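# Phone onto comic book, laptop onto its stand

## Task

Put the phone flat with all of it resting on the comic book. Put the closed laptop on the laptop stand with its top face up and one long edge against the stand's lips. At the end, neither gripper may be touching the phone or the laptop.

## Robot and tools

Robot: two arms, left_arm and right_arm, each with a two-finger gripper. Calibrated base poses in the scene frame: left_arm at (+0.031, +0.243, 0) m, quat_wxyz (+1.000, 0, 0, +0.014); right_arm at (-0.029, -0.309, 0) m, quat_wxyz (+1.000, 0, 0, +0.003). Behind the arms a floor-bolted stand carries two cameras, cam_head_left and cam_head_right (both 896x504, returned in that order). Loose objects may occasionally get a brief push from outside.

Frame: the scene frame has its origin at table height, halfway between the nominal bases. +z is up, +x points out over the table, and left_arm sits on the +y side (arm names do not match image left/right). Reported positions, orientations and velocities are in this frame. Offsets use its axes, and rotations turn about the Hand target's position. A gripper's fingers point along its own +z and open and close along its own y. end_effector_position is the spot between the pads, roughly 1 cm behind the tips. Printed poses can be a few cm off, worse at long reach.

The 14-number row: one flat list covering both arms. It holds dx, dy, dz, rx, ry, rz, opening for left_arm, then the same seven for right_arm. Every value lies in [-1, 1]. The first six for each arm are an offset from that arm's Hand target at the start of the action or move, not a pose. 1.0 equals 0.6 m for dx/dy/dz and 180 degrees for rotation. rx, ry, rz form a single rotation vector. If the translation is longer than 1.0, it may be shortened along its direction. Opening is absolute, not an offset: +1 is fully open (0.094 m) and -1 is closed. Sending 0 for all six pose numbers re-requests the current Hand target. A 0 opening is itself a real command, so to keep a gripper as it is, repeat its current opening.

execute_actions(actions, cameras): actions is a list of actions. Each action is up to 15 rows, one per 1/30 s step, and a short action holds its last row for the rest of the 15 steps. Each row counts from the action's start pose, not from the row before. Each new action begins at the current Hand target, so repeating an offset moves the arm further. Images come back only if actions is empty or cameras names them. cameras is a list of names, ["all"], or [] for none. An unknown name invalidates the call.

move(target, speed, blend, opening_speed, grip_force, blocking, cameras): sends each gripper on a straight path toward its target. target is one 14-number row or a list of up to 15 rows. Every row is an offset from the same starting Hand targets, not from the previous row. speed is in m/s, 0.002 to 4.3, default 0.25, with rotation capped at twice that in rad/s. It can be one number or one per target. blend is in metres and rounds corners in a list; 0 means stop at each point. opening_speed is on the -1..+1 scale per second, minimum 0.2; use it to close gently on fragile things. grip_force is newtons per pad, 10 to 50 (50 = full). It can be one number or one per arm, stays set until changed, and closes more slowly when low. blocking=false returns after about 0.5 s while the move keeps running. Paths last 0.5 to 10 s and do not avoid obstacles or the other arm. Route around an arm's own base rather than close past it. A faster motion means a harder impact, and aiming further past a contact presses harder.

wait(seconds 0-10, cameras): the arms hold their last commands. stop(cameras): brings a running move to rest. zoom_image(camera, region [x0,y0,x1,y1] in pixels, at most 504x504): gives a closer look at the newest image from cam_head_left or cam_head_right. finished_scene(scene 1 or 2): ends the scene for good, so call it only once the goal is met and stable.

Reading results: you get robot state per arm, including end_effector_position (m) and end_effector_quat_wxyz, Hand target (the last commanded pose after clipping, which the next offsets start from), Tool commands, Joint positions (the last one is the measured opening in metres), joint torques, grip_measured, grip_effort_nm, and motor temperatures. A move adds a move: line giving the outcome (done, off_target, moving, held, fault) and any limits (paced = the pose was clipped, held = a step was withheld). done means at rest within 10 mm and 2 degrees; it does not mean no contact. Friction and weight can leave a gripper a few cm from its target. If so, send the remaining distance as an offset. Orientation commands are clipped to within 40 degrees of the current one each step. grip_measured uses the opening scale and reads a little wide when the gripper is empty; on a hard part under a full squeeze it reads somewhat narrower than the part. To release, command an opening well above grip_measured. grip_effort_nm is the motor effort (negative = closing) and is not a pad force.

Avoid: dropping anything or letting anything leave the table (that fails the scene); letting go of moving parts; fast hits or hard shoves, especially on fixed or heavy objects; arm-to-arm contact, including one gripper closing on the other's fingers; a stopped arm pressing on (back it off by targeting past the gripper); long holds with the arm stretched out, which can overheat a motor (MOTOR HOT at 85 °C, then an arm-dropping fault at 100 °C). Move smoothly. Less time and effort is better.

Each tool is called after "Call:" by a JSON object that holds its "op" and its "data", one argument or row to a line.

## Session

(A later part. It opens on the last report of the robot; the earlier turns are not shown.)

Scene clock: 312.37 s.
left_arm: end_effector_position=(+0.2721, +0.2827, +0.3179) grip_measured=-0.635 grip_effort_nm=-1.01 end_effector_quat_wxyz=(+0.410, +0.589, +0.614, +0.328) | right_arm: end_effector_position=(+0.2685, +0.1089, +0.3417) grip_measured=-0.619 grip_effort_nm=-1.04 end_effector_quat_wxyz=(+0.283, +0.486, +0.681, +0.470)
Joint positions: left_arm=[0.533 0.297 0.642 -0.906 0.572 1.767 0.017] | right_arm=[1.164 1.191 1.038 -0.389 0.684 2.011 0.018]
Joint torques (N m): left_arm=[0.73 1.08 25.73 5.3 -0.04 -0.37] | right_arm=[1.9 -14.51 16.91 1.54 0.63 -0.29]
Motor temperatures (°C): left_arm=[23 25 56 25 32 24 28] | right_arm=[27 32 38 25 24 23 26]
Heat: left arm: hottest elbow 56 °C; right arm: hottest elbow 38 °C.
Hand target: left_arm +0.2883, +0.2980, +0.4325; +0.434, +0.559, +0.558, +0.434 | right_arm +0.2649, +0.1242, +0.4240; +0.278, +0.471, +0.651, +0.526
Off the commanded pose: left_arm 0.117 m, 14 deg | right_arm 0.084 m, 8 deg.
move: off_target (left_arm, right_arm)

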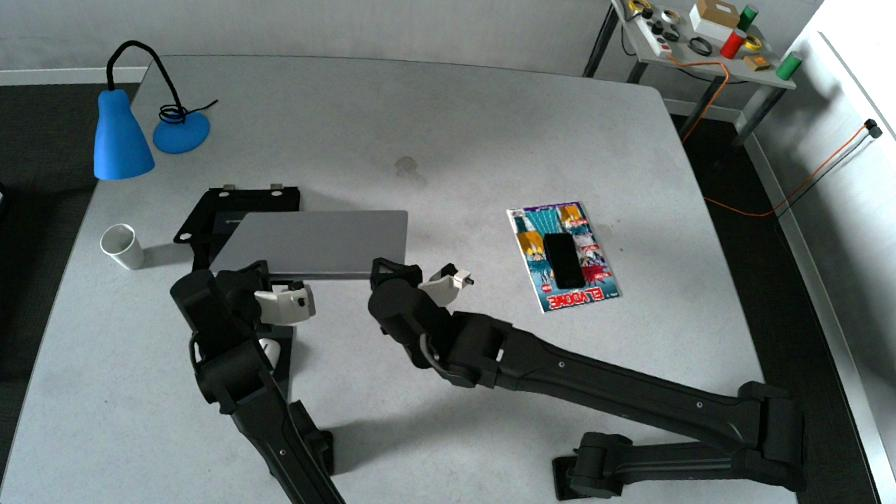

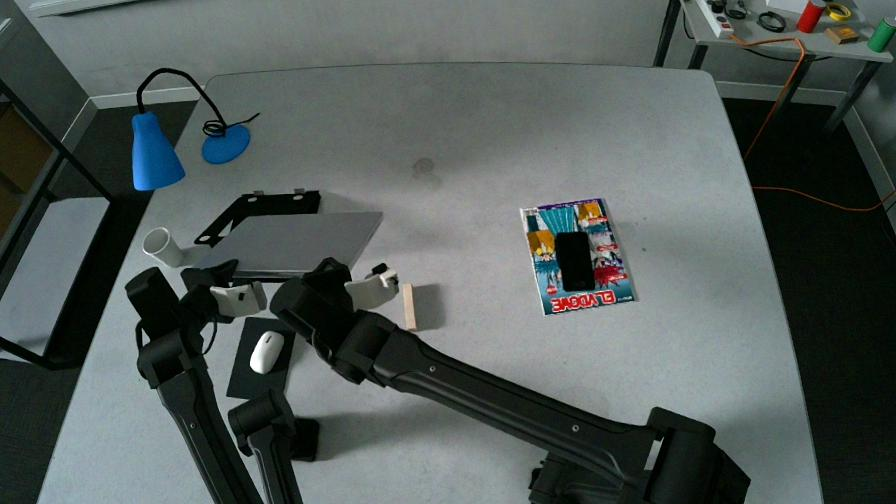

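Call:
{"op": "move", "data": {
  "target": [0.12,0.2,0.03,0,0,0,-0.9,0.12,0.2,0.03,0,0,0,-0.9],
  "speed": 0.1,
  "cameras": ["all"]
}}

Call:
{"op": "zoom_image", "data": {
  "camera": "cam_head_left",
  "region": [140, 150, 420, 380]
}}

Call:
{"op": "zoom_image", "data": {
  "camera": "cam_head_right",
  "region": [140, 150, 420, 380]
}}

Scene clock: 318.50 s.
left_arm: end_effector_position=(+0.3365, +0.3962, +0.3309) grip_measured=-0.635 grip_effort_nm=-1.01 end_effector_quat_wxyz=(+0.425, +0.568, +0.619, +0.335) | right_arm: end_effector_position=(+0.3350, +0.2243, +0.3631) grip_measured=-0.629 grip_effort_nm=-1.03 end_effector_quat_wxyz=(+0.288, +0.476, +0.685, +0.471)
Joint positions: left_arm=[0.814 0.716 0.761 -0.687 0.808 1.906 0.017] | right_arm=[1.133 1.527 1.41 -0.397 0.655 1.961 0.017]
Joint torques (N m): left_arm=[-0.79 -5.25 27.45 4.34 0.74 -0.55] | right_arm=[1.08 -19.02 17.42 1.39 0.22 -0.04]
Motor temperatures (°C): left_arm=[23 25 58 25 31 24 29] | right_arm=[27 33 40 25 24 23 26]
Heat: left arm: hottest elbow 58 °C; right arm: hottest elbow 40 °C.
Hand target: left_arm +0.3602, +0.4180, +0.4504; +0.434, +0.559, +0.558, +0.434 | right_arm +0.3369, +0.2442, +0.4421; +0.278, +0.471, +0.651, +0.527
Off the commanded pose: left_arm 0.124 m, 13 deg | right_arm 0.081 m, 7 deg.
move: off_target (left_arm, right_arm)

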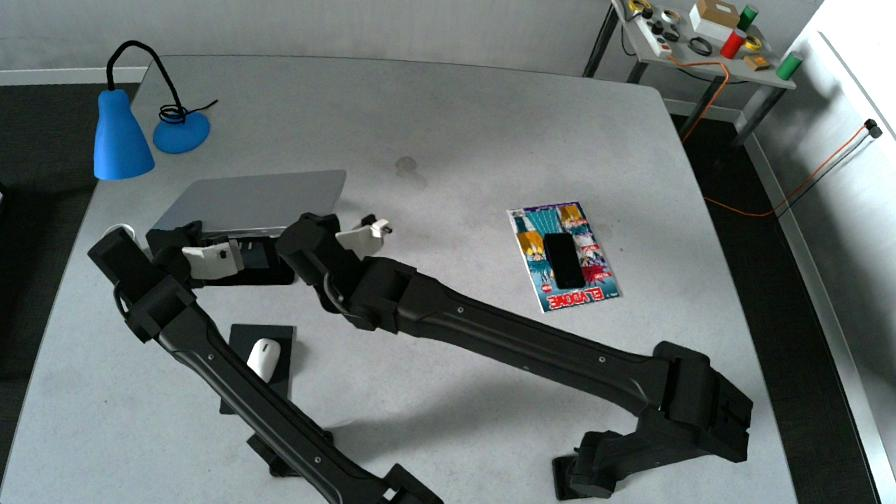

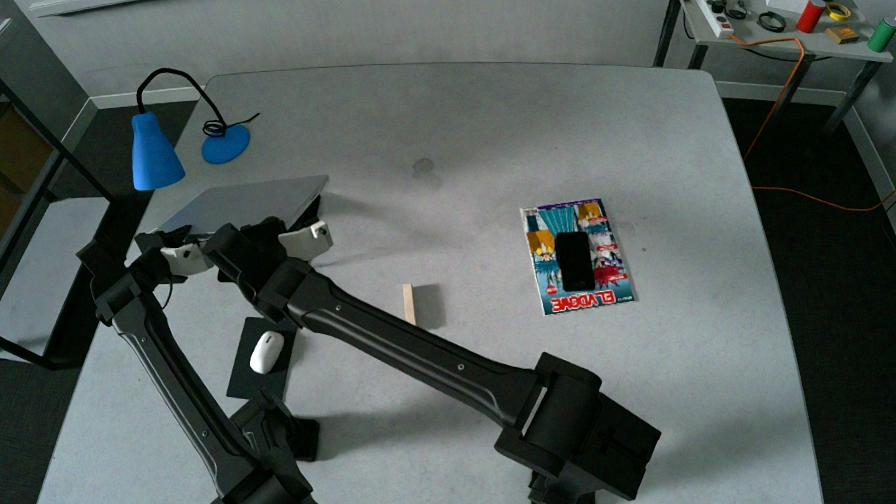

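Scaled by 1.800.

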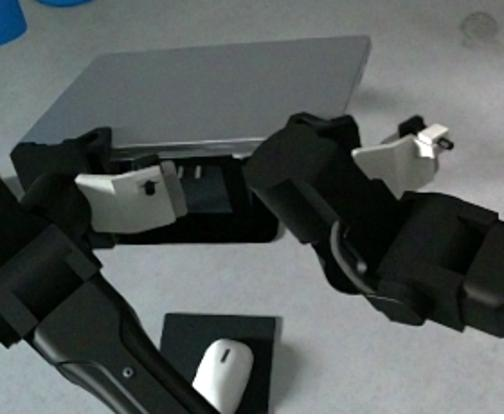

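Scaled by 1.800.

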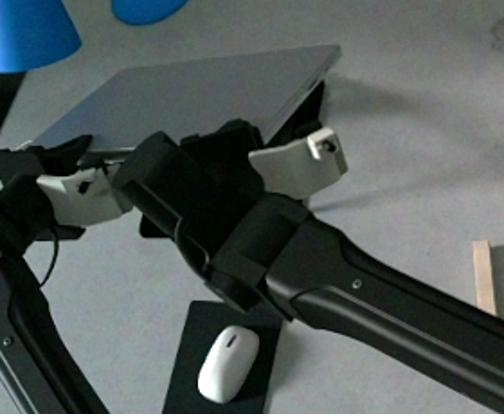

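Call:
{"op": "move", "data": {
  "target": [0.19,0.145,0.02,0,0,0,-0.9,0.19,0.145,0.02,0,0,0,-0.9],
  "speed": 0.1,
  "cameras": ["all"]
}}

Call:
{"op": "zoom_image", "data": {
  "camera": "cam_head_left",
  "region": [120, 110, 400, 340]
}}

Call:
{"op": "zoom_image", "data": {
  "camera": "cam_head_right",
  "region": [120, 110, 400, 340]
}}

Scene clock: 333.77 s.
left_arm: end_effector_position=(+0.4391, +0.4881, +0.3316) grip_measured=-0.635 grip_effort_nm=-1.00 end_effector_quat_wxyz=(+0.416, +0.564, +0.631, +0.332) | right_arm: end_effector_position=(+0.4410, +0.3182, +0.3676) grip_measured=-0.630 grip_effort_nm=-1.04 end_effector_quat_wxyz=(+0.277, +0.472, +0.693, +0.469)
Joint positions: left_arm=[0.762 1.123 0.991 -0.496 0.74 1.859 0.017] | right_arm=[1.039 1.877 1.885 -0.504 0.548 1.91 0.017]
Joint torques (N m): left_arm=[-2.61 -12.22 27.29 4.23 0.69 -0.53] | right_arm=[0.5 -25 18.19 1.58 0.53 0.02]
Motor temperatures (°C): left_arm=[23 25 58 25 30 24 29] | right_arm=[27 34 45 25 24 23 27]
Heat: left arm: hottest elbow 58 °C; right arm: hottest elbow 45 °C.
Hand target: left_arm +0.4743, +0.5050, +0.4624; +0.434, +0.559, +0.558, +0.434 | right_arm +0.4509, +0.3312, +0.4540; +0.278, +0.471, +0.651, +0.527
Off the commanded pose: left_arm 0.137 m, 15 deg | right_arm 0.088 m, 8 deg.
move: off_target (left_arm, right_arm)

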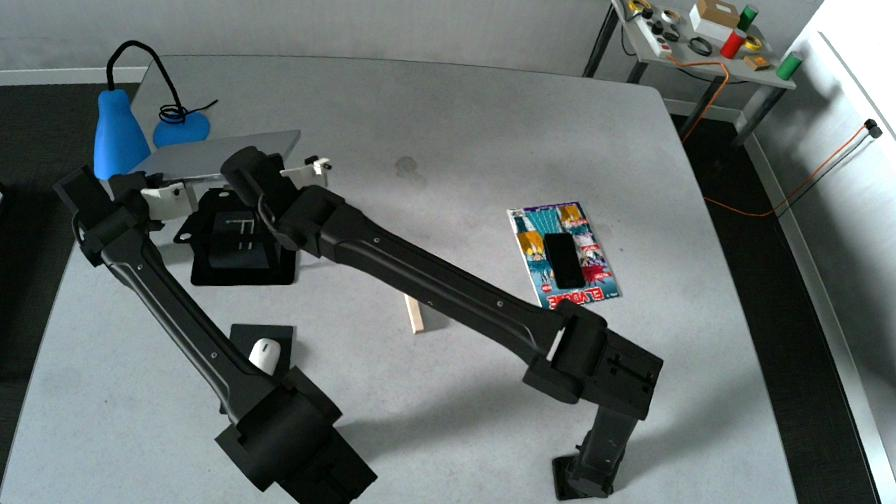

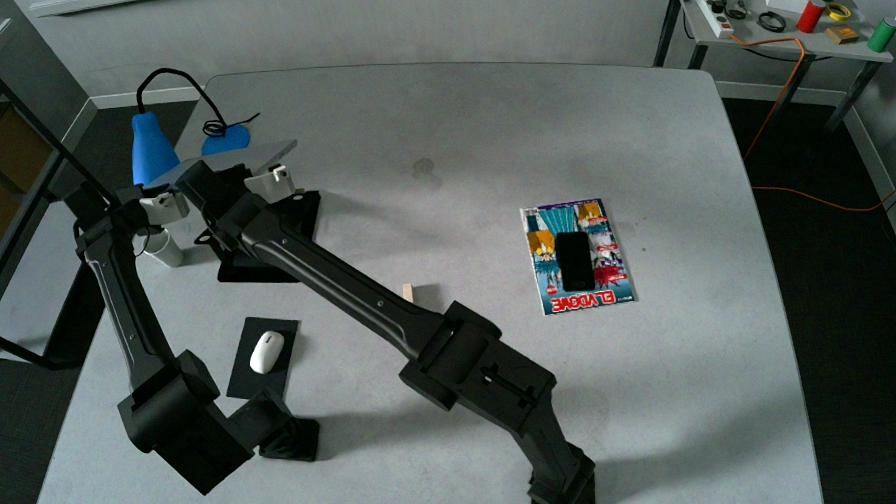

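Scaled by 1.800.

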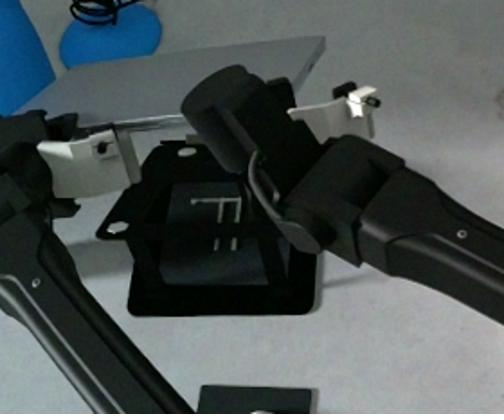

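Scaled by 1.800.

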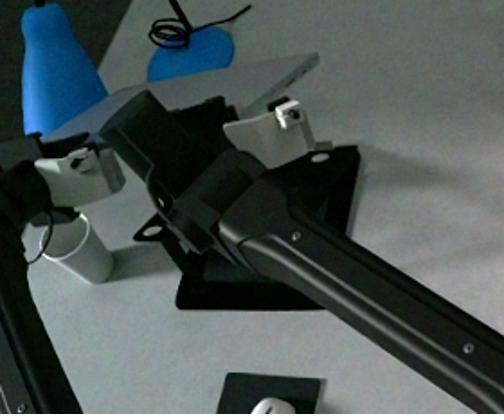

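Call:
{"op": "move", "data": {
  "target": [
    [0.15,0,-0.03,0,0,0,-0.9,0.15,0,-0.08,0,0,0,-0.9],
    [0.15,0,-0.15,0,0,0,-0.9,0.15,0,-0.2,0,0,0,-0.9]
  ],
  "speed": 0.1,
  "blend": [0.03,0],
  "cameras": ["all"]
}}

Call:
{"op": "zoom_image", "data": {
  "camera": "cam_head_left",
  "region": [120, 110, 400, 340]
}}

Call:
{"op": "zoom_image", "data": {
  "camera": "cam_head_right",
  "region": [120, 110, 400, 340]
}}

Scene clock: 356.23 s.
left_arm: end_effector_position=(+0.5393, +0.4964, +0.2753) grip_measured=-0.635 grip_effort_nm=-1.01 end_effector_quat_wxyz=(+0.404, +0.581, +0.612, +0.354) | right_arm: end_effector_position=(+0.5377, +0.3268, +0.2969) grip_measured=-0.631 grip_effort_nm=-1.04 end_effector_quat_wxyz=(+0.270, +0.482, +0.671, +0.495)
Joint positions: left_arm=[0.61 1.372 1.03 -0.198 0.606 1.807 0.017] | right_arm=[0.927 2.053 1.937 -0.299 0.448 1.883 0.017]
Joint torques (N m): left_arm=[-2.26 -17.49 19.15 4.81 0.43 -0.6] | right_arm=[0.67 -27.69 11.17 2.95 0.34 -0.11]
Motor temperatures (°C): left_arm=[23 25 59 25 30 24 29] | right_arm=[27 36 52 25 24 23 27]
Heat: left arm: hottest elbow 59 °C; right arm: hottest elbow 52 °C.
Hand target: left_arm +0.5643, +0.5050, +0.3725; +0.434, +0.559, +0.558, +0.434 | right_arm +0.5409, +0.3311, +0.3337; +0.278, +0.471, +0.651, +0.526
Off the commanded pose: left_arm 0.101 m, 12 deg | right_arm 0.038 m, 4 deg.
move: off_target (left_arm, right_arm)

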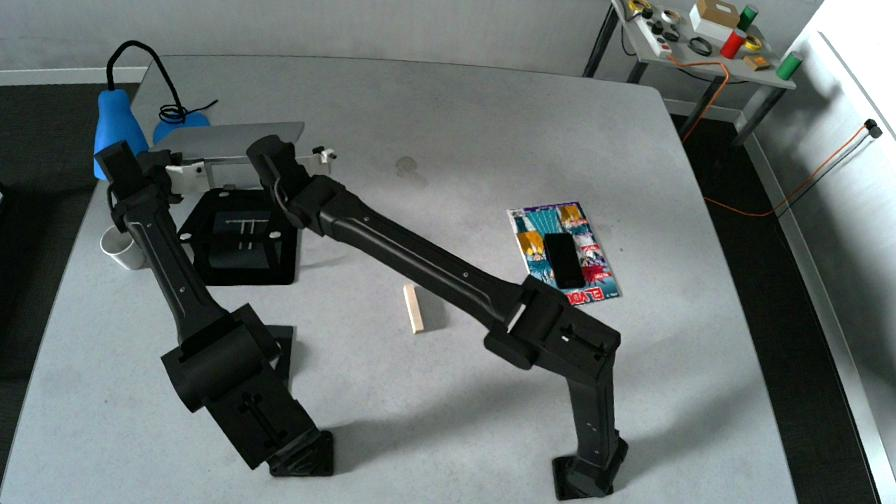

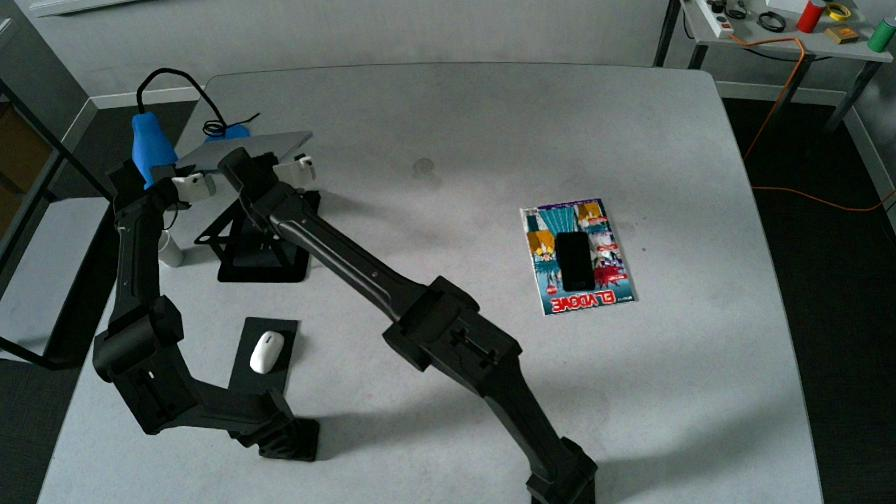

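Scaled by 1.800.

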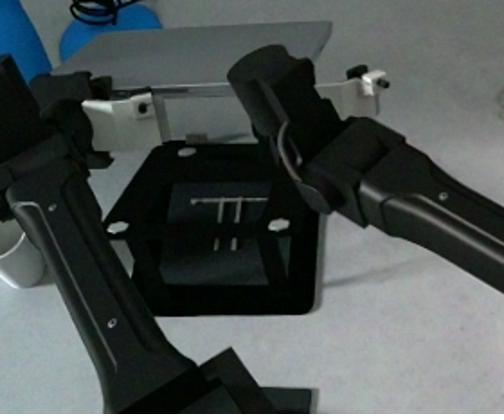

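Scaled by 1.800.

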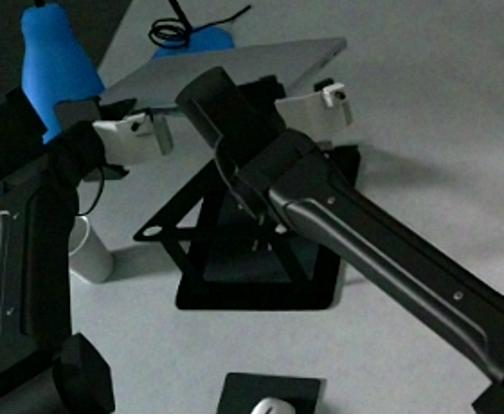

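Call:
{"op": "move", "data": {
  "target": [-0.05,0,-0.15,0,0,0,-0.9,-0.05,0,-0.17,0,0,0,-0.9],
  "speed": 0.1,
  "cameras": ["all"]
}}

Call:
{"op": "zoom_image", "data": {
  "camera": "cam_head_left",
  "region": [120, 110, 400, 340]
}}

Call:
{"op": "zoom_image", "data": {
  "camera": "cam_head_right",
  "region": [120, 110, 400, 340]
}}

Scene clock: 361.50 s.
left_arm: end_effector_position=(+0.5222, +0.4880, +0.2038) grip_measured=-0.635 grip_effort_nm=-1.01 end_effector_quat_wxyz=(+0.407, +0.586, +0.598, +0.364) | right_arm: end_effector_position=(+0.5195, +0.3184, +0.2191) grip_measured=-0.631 grip_effort_nm=-1.04 end_effector_quat_wxyz=(+0.275, +0.483, +0.658, +0.507)
Joint positions: left_arm=[0.622 1.416 0.851 0.043 0.628 1.83 0.017] | right_arm=[0.944 2.055 1.711 -0.041 0.478 1.891 0.017]
Joint torques (N m): left_arm=[-0.32 -17.96 14.83 4.89 0.94 -0.64] | right_arm=[1.79 -25.99 9.26 2.92 0.42 -0.08]
Motor temperatures (°C): left_arm=[23 26 58 25 30 24 29] | right_arm=[27 38 51 25 24 23 27]
Heat: left arm: hottest elbow 58 °C; right arm: hottest elbow 51 °C.
Hand target: left_arm +0.5342, +0.5051, +0.2825; +0.434, +0.559, +0.558, +0.434 | right_arm +0.5111, +0.3311, +0.2318; +0.278, +0.471, +0.651, +0.526
Off the commanded pose: left_arm 0.081 m, 10 deg | right_arm 0.020 m, 3 deg.
move: off_target (left_arm, right_arm)

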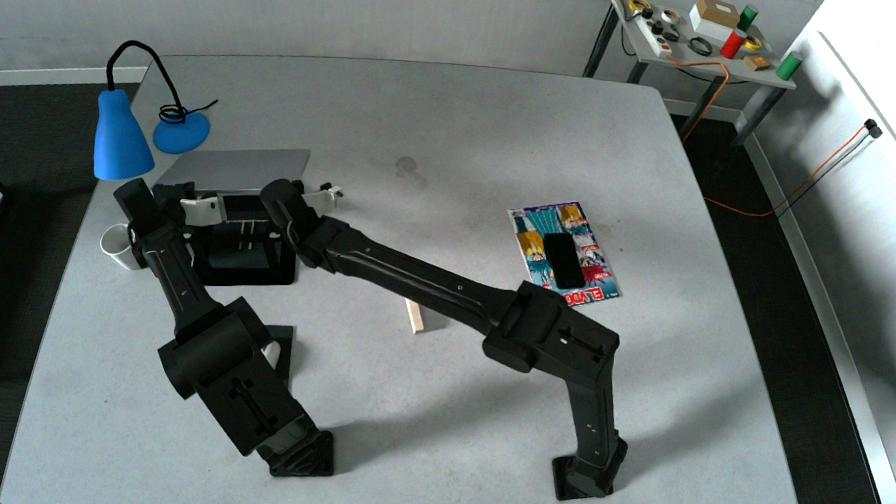

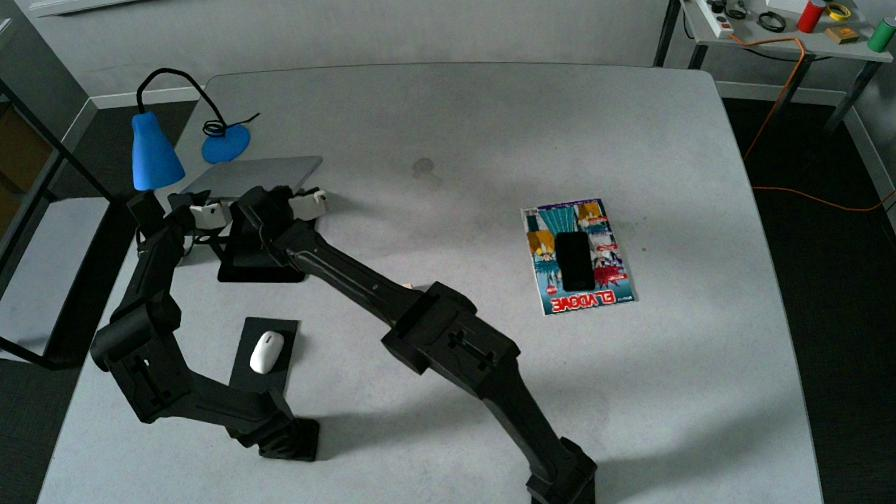

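Scaled by 1.800.

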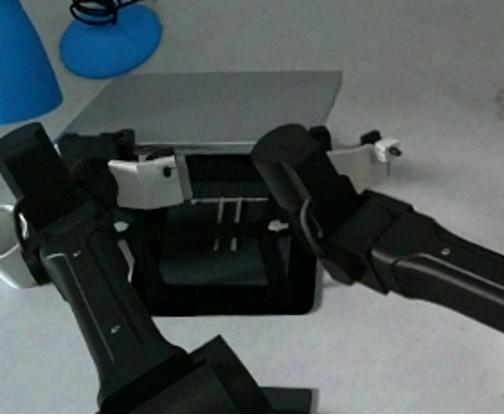

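Scaled by 1.800.

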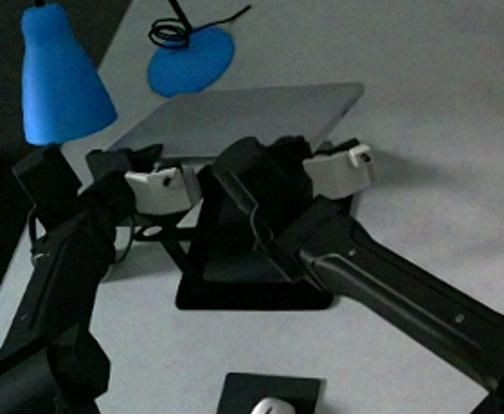

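Call:
{"op": "move", "data": {
  "target": [
    [-0.08,0,0,0,0,0,-0.9,-0.08,0,-0.01,0,0,0,-0.9],
    [-0.08,0.0,-0.1,0,0,0,-0.9,-0.08,0,-0.11,0,0,0,-0.9]
  ],
  "speed": 0.08,
  "cameras": ["all"]
}}

Call:
{"op": "zoom_image", "data": {
  "camera": "cam_head_left",
  "region": [120, 110, 400, 340]
}}

Call:
{"op": "zoom_image", "data": {
  "camera": "cam_head_right",
  "region": [120, 110, 400, 340]
}}

Scene clock: 368.87 s.
left_arm: end_effector_position=(+0.4726, +0.4915, +0.1605) grip_measured=-0.635 grip_effort_nm=-1.01 end_effector_quat_wxyz=(+0.408, +0.585, +0.589, +0.380) | right_arm: end_effector_position=(+0.4702, +0.3220, +0.1696) grip_measured=-0.631 grip_effort_nm=-1.04 end_effector_quat_wxyz=(+0.275, +0.482, +0.649, +0.520)
Joint positions: left_arm=[0.708 1.408 0.687 0.204 0.699 1.884 0.017] | right_arm=[1.008 2.051 1.545 0.139 0.537 1.917 0.017]
Joint torques (N m): left_arm=[-1.03 -16.56 13.08 4.57 1.09 -0.85] | right_arm=[1.49 -24.18 8.36 2.63 0.33 -0.11]
Motor temperatures (°C): left_arm=[23 27 57 25 30 24 29] | right_arm=[27 39 50 25 24 23 27]
Heat: left arm: hottest elbow 57 °C; right arm: hottest elbow 50 °C.
Hand target: left_arm +0.4862, +0.5051, +0.2225; +0.434, +0.559, +0.558, +0.434 | right_arm +0.4631, +0.3310, +0.1661; +0.278, +0.471, +0.651, +0.526
Off the commanded pose: left_arm 0.065 m, 8 deg | right_arm 0.012 m, 2 deg.
move: off_target (left_arm, right_arm)

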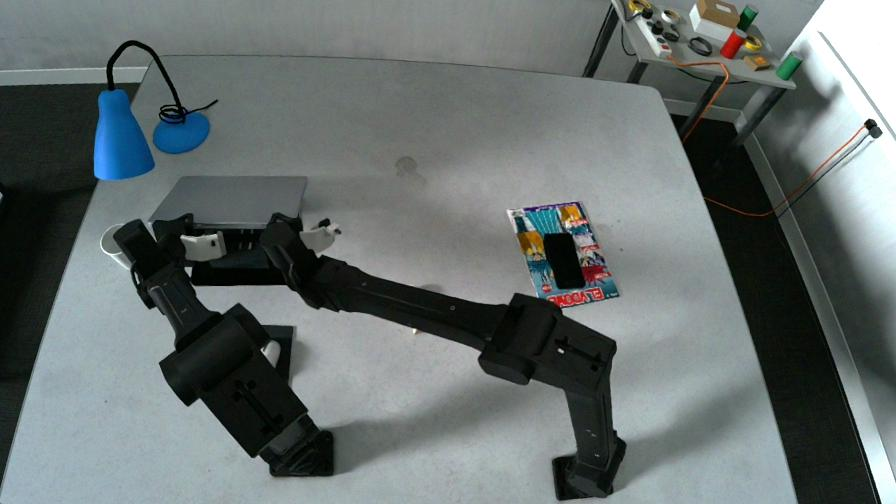

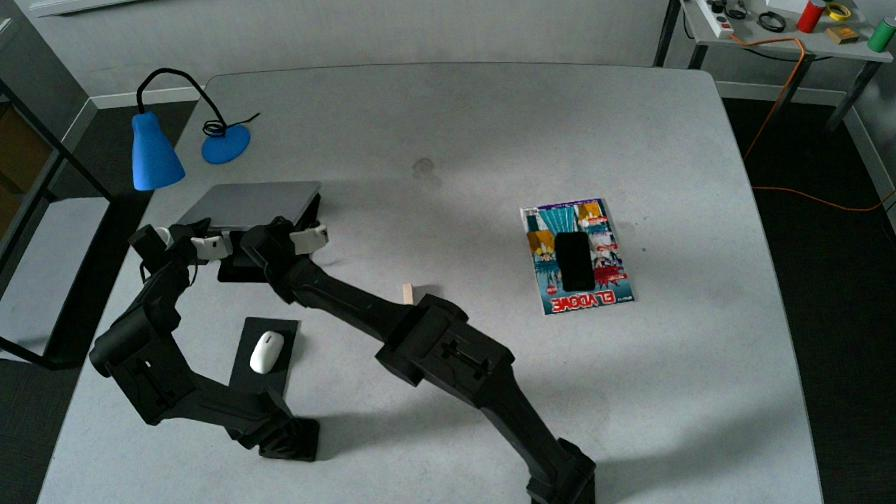

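Scaled by 1.800.

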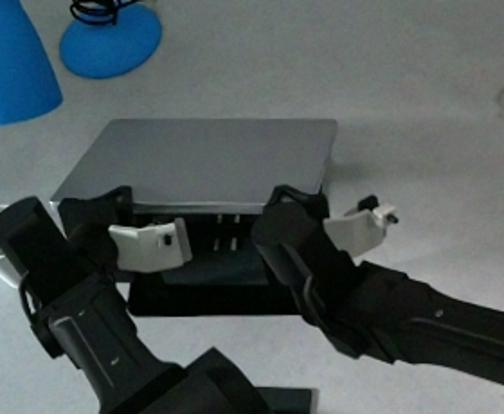

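Scaled by 1.800.

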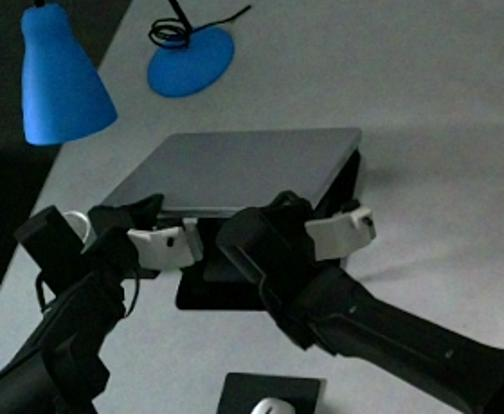

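Call:
{"op": "move", "data": {
  "target": [
    [-0.03,-0.01,-0.04,0,0,0,-0.9,-0.03,-0.01,-0.04,0,0,0,-0.9],
    [-0.03,-0.01,-0.09,0,0,0,-0.9,-0.03,-0.01,-0.09,0,0,0,-0.9]
  ],
  "speed": 0.06,
  "cameras": ["all"]
}}

Call:
{"op": "zoom_image", "data": {
  "camera": "cam_head_left",
  "region": [130, 150, 350, 310]
}}

Call:
{"op": "zoom_image", "data": {
  "camera": "cam_head_right",
  "region": [130, 150, 350, 310]
}}

Scene clock: 374.23 s.
left_arm: end_effector_position=(+0.4662, +0.4881, +0.1614) grip_measured=-0.635 grip_effort_nm=-1.01 end_effector_quat_wxyz=(+0.430, +0.571, +0.560, +0.418) | right_arm: end_effector_position=(+0.4635, +0.3179, +0.1663) grip_measured=-0.637 grip_effort_nm=-1.03 end_effector_quat_wxyz=(+0.291, +0.468, +0.632, +0.545)
Joint positions: left_arm=[0.721 1.426 0.616 0.423 0.735 1.833 0.017] | right_arm=[1.017 2.053 1.484 0.286 0.562 1.871 0.017]
Joint torques (N m): left_arm=[-0.56 -10.52 9.61 3.48 0.13 -0.32] | right_arm=[2.26 -20.48 5.83 1.99 0.08 0.36]
Motor temperatures (°C): left_arm=[23 26 55 25 30 24 29] | right_arm=[27 38 49 25 24 23 27]
Heat: left arm: hottest elbow 55 °C; right arm: hottest elbow 49 °C.
Hand target: left_arm +0.4682, +0.4991, +0.1685; +0.434, +0.559, +0.558, +0.434 | right_arm +0.4451, +0.3251, +0.1121; +0.278, +0.471, +0.651, +0.526
Off the commanded pose: left_arm 0.013 m, 2 deg | right_arm 0.058 m, 3 deg.
move: off_target (left_arm, right_arm)

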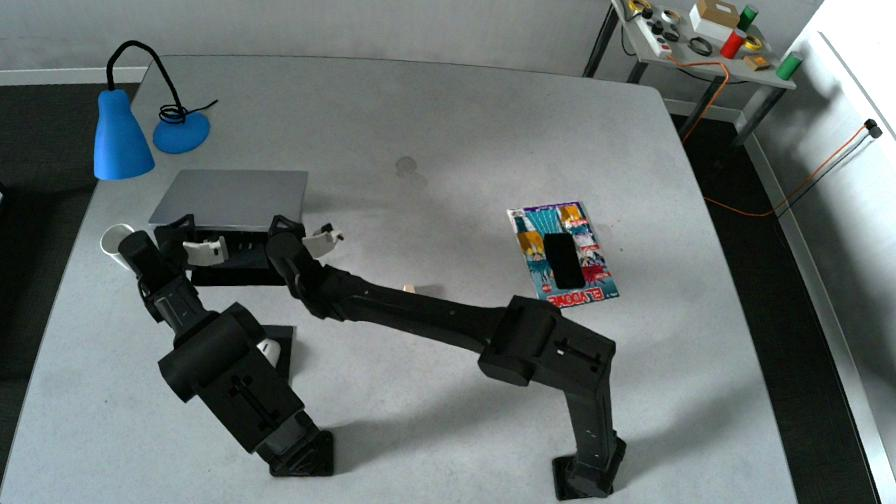

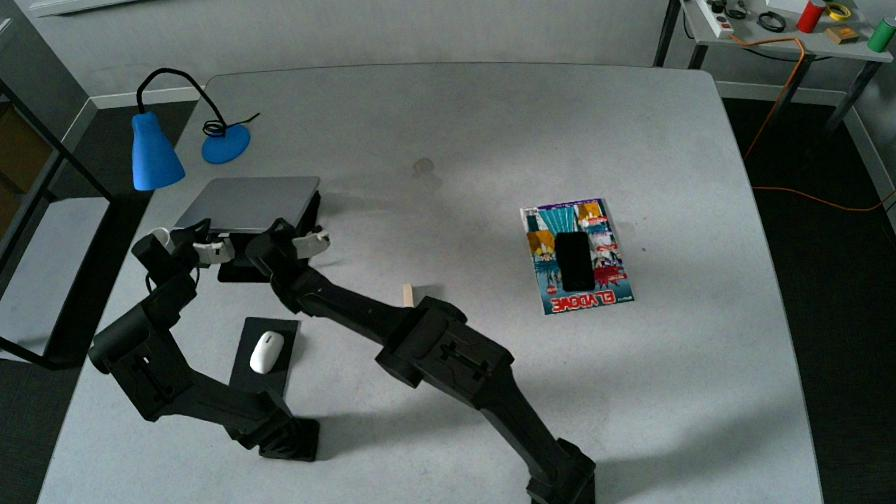

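Scaled by 2.291.

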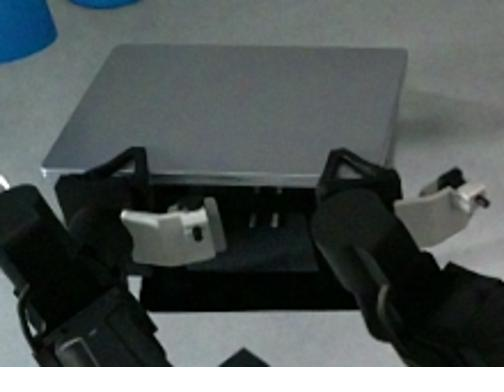

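Scaled by 2.291.

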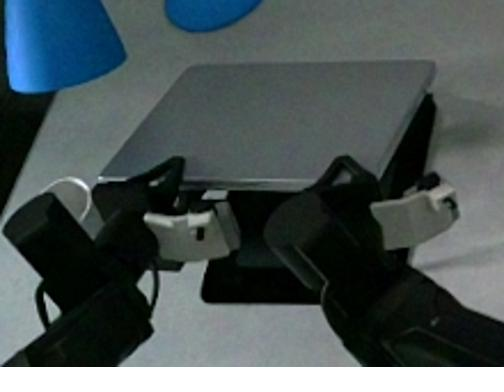

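Call:
{"op": "move", "data": {
  "target": [0.0,0.0,0.07,0,0.09,0,-0.9,0.02,0.0,0.115,0,0.075,0,-0.9],
  "speed": 0.08,
  "cameras": ["all"]
}}

Call:
{"op": "zoom_image", "data": {
  "camera": "cam_head_left",
  "region": [130, 150, 350, 310]
}}

Call:
{"op": "zoom_image", "data": {
  "camera": "cam_head_right",
  "region": [130, 150, 350, 310]
}}

Scene clock: 382.20 s.
left_arm: end_effector_position=(+0.4502, +0.4866, +0.1560) grip_measured=-0.635 grip_effort_nm=-1.01 end_effector_quat_wxyz=(+0.343, +0.620, +0.631, +0.315) | right_arm: end_effector_position=(+0.4518, +0.3165, +0.1631) grip_measured=-0.639 grip_effort_nm=-1.04 end_effector_quat_wxyz=(+0.205, +0.527, +0.683, +0.461)
Joint positions: left_arm=[0.706 1.332 0.754 -0.185 0.61 2.02 0.017] | right_arm=[1.006 2.006 1.584 -0.152 0.444 2.082 0.017]
Joint torques (N m): left_arm=[-1.44 -13.98 17.02 0.59 0.39 -0.24] | right_arm=[0.44 -24.47 11.95 0.39 -0.06 0.1]
Heat: left arm: hottest elbow 53 °C; right arm: hottest elbow 47 °C.
Hand target: left_arm +0.4683, +0.4991, +0.2105; +0.351, +0.614, +0.613, +0.351 | right_arm +0.4569, +0.3251, +0.1807; +0.199, +0.529, +0.679, +0.467
Off the commanded pose: left_arm 0.059 m, 5 deg | right_arm 0.021 m, 1 deg.
joint sent to its limit (right arm) — joint 6 (wrist roll), upper limit. The joint targets still meet the commanded pose.
move: off_target (left_arm, right_arm)

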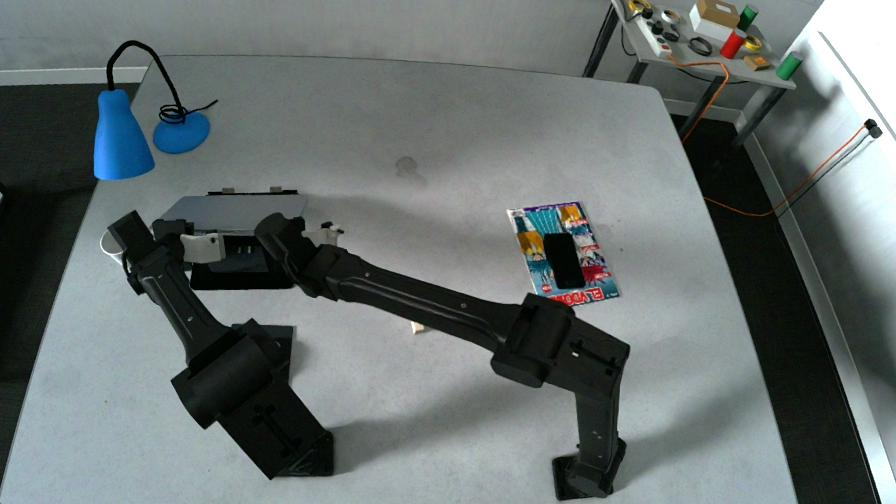

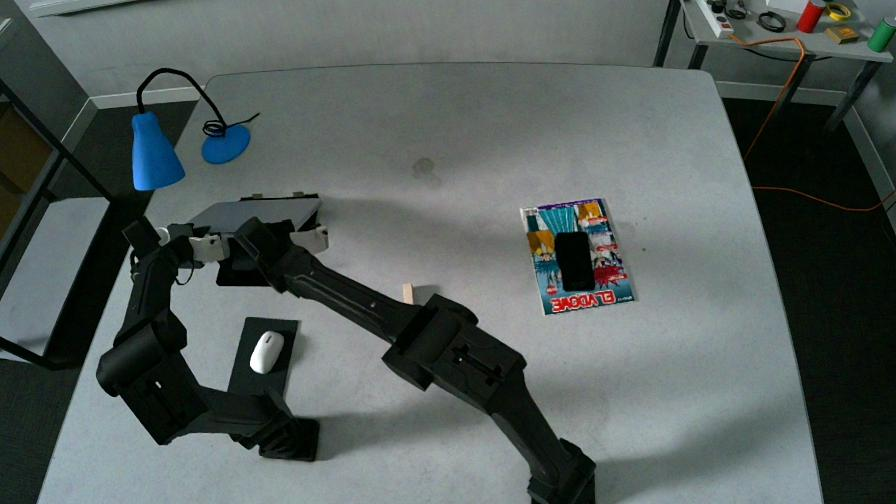

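Scaled by 2.291.

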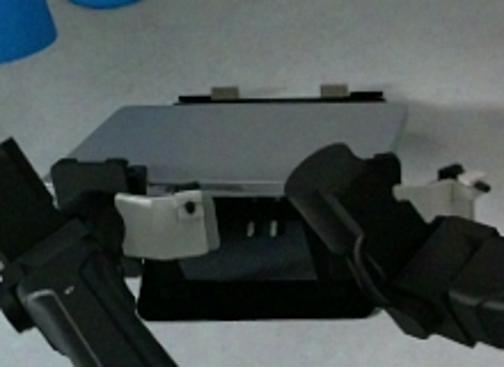

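Scaled by 2.291.

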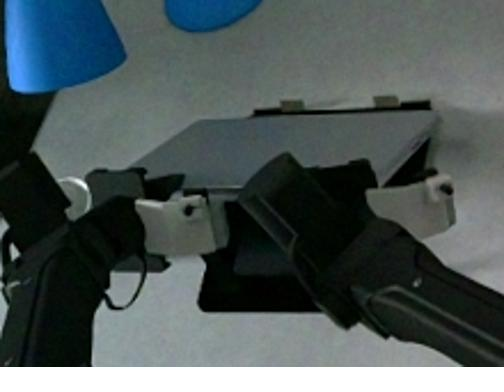

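Call:
{"op": "move", "data": {
  "target": [0.05,-0.02,-0.03,0,0,0,-0.9,0.05,-0.02,-0.035,0,0,0,-0.9],
  "speed": 0.06,
  "cameras": ["all"]
}}

Call:
{"op": "zoom_image", "data": {
  "camera": "cam_head_left",
  "region": [130, 150, 350, 310]
}}

Call:
{"op": "zoom_image", "data": {
  "camera": "cam_head_right",
  "region": [130, 150, 350, 310]
}}

Scene clock: 386.53 s.
left_arm: end_effector_position=(+0.4683, +0.4741, +0.1504) grip_measured=-0.635 grip_effort_nm=-1.01 end_effector_quat_wxyz=(+0.337, +0.621, +0.632, +0.317) | right_arm: end_effector_position=(+0.4720, +0.3050, +0.1582) grip_measured=-0.639 grip_effort_nm=-1.03 end_effector_quat_wxyz=(+0.196, +0.530, +0.684, +0.461)
Joint positions: left_arm=[0.644 1.353 0.754 -0.137 0.553 1.976 0.017] | right_arm=[0.967 2.012 1.584 -0.143 0.397 2.072 0.017]
Joint torques (N m): left_arm=[-2.9 -11.69 17.21 1.89 0.37 -0.32] | right_arm=[-0.09 -22.07 12.07 1.48 0.18 0.01]
Heat: left arm: hottest elbow 52 °C; right arm: hottest elbow 46 °C.
Hand target: left_arm +0.4983, +0.4870, +0.1925; +0.351, +0.614, +0.613, +0.351 | right_arm +0.4870, +0.3130, +0.1597; +0.200, +0.530, +0.679, +0.467
Off the commanded pose: left_arm 0.053 m, 5 deg | right_arm 0.017 m, 1 deg.
move: off_target (left_arm, right_arm)

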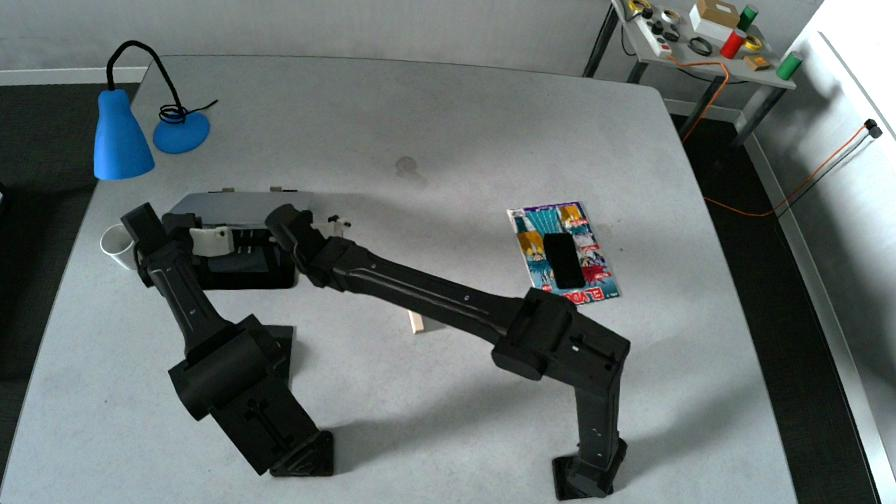

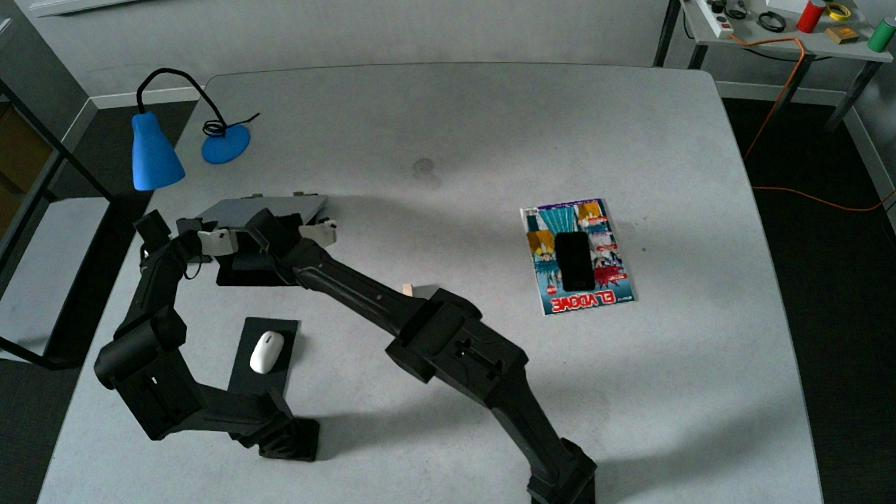

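Scaled by 2.291.

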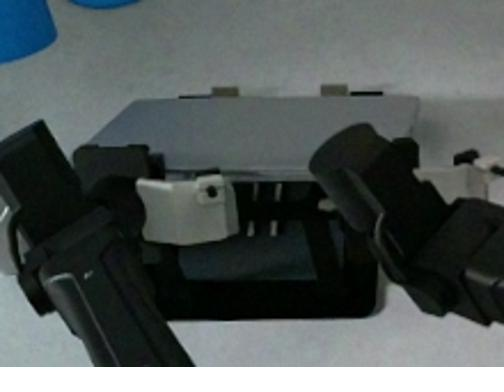

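Scaled by 2.291.

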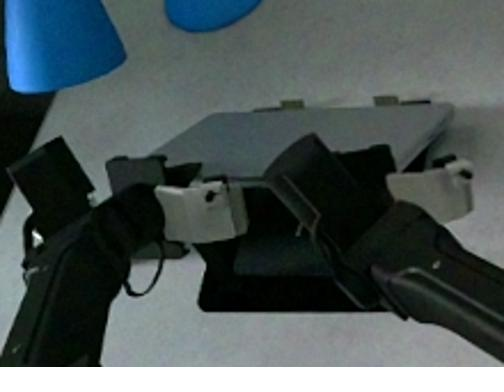

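Call:
{"op": "move", "data": {
  "target": [0.0,-0.01,-0.07,0,0.02,0,-0.9,0.012,-0.01,-0.02,0,0,0,-0.9],
  "speed": 0.06
}}

Call:
{"op": "zoom_image", "data": {
  "camera": "cam_head_left",
  "region": [130, 150, 350, 310]
}}

Scene clock: 391.20 s.
left_arm: end_effector_position=(+0.4780, +0.4730, +0.1403) grip_measured=-0.635 grip_effort_nm=-1.01 end_effector_quat_wxyz=(+0.333, +0.623, +0.631, +0.321) | right_arm: end_effector_position=(+0.4821, +0.3027, +0.1501) grip_measured=-0.640 grip_effort_nm=-1.04 end_effector_quat_wxyz=(+0.197, +0.529, +0.683, +0.464)
Joint positions: left_arm=[0.623 1.388 0.754 -0.092 0.53 1.968 0.017] | right_arm=[0.953 2.03 1.584 -0.112 0.387 2.06 0.017]
Joint torques (N m): left_arm=[-2.73 -9.82 14.48 1.5 -0.28 -0.09] | right_arm=[-0.21 -22.59 11 1.44 0.1 0.05]
Heat: left arm: hottest elbow 51 °C; right arm: hottest elbow 46 °C.
Hand target: left_arm +0.4982, +0.4811, +0.1505; +0.331, +0.625, +0.624, +0.332 | right_arm +0.4943, +0.3070, +0.1477; +0.199, +0.530, +0.679, +0.467
Off the commanded pose: left_arm 0.024 m, 1 deg | right_arm 0.013 m, 1 deg.
move: off_target (left_arm, right_arm)

Scaled by 2.291.
This view is cut from an older image: the scene may have changed since it was taken.

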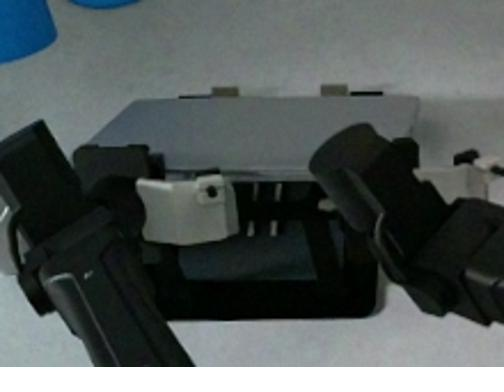

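Call:
{"op": "wait", "data": {
  "seconds": 0.1,
  "cameras": ["all"]
}}

Call:
{"op": "zoom_image", "data": {
  "camera": "cam_head_left",
  "region": [130, 150, 350, 310]
}}

Call:
{"op": "zoom_image", "data": {
  "camera": "cam_head_right",
  "region": [130, 150, 350, 310]
}}

Scene clock: 393.80 s.
left_arm: end_effector_position=(+0.4780, +0.4730, +0.1403) grip_measured=-0.635 grip_effort_nm=-1.01 end_effector_quat_wxyz=(+0.333, +0.623, +0.631, +0.321) | right_arm: end_effector_position=(+0.4821, +0.3027, +0.1501) grip_measured=-0.640 grip_effort_nm=-1.04 end_effector_quat_wxyz=(+0.197, +0.529, +0.683, +0.464)
Joint positions: left_arm=[0.623 1.388 0.754 -0.092 0.53 1.968 0.017] | right_arm=[0.953 2.03 1.584 -0.112 0.387 2.06 0.017]
Joint torques (N m): left_arm=[-2.84 -9.76 14.53 1.5 -0.37 -0.09] | right_arm=[-0.09 -22.77 11.02 1.48 0.1 0.05]
Heat: left arm: hottest elbow 51 °C; right arm: hottest elbow 46 °C.
Hand target: left_arm +0.4982, +0.4811, +0.1505; +0.331, +0.625, +0.624, +0.332 | right_arm +0.4943, +0.3070, +0.1477; +0.199, +0.530, +0.679, +0.467
Tool commands: left_gripper/opening=-0.9 right_gripper/opening=-0.9
Off the commanded pose: left_arm 0.024 m, 1 deg | right_arm 0.013 m, 1 deg.
wait: 0.10 s; at rest from the start

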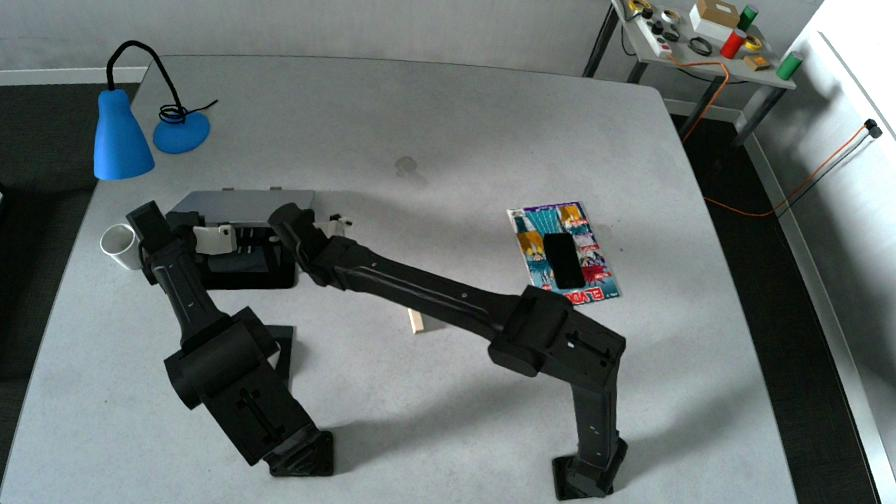

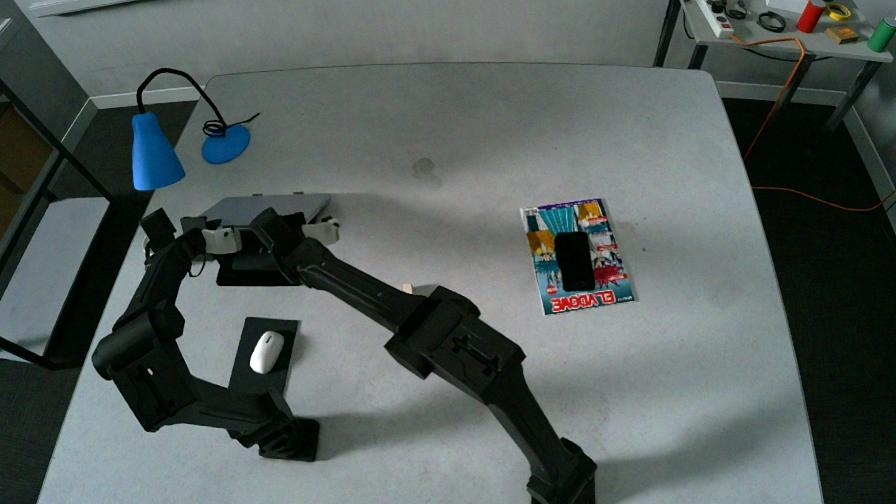

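Scaled by 2.291.

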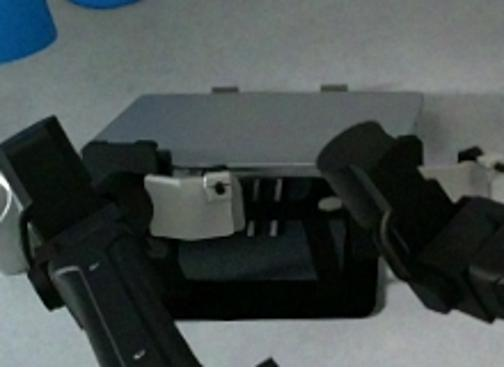

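Scaled by 2.291.

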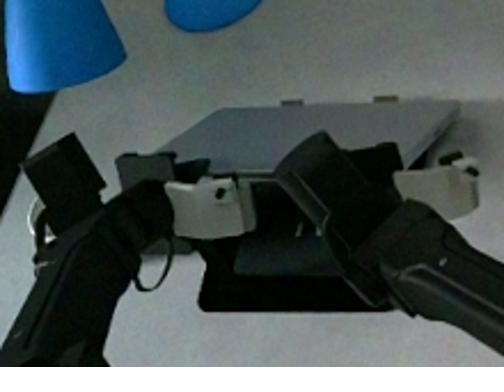

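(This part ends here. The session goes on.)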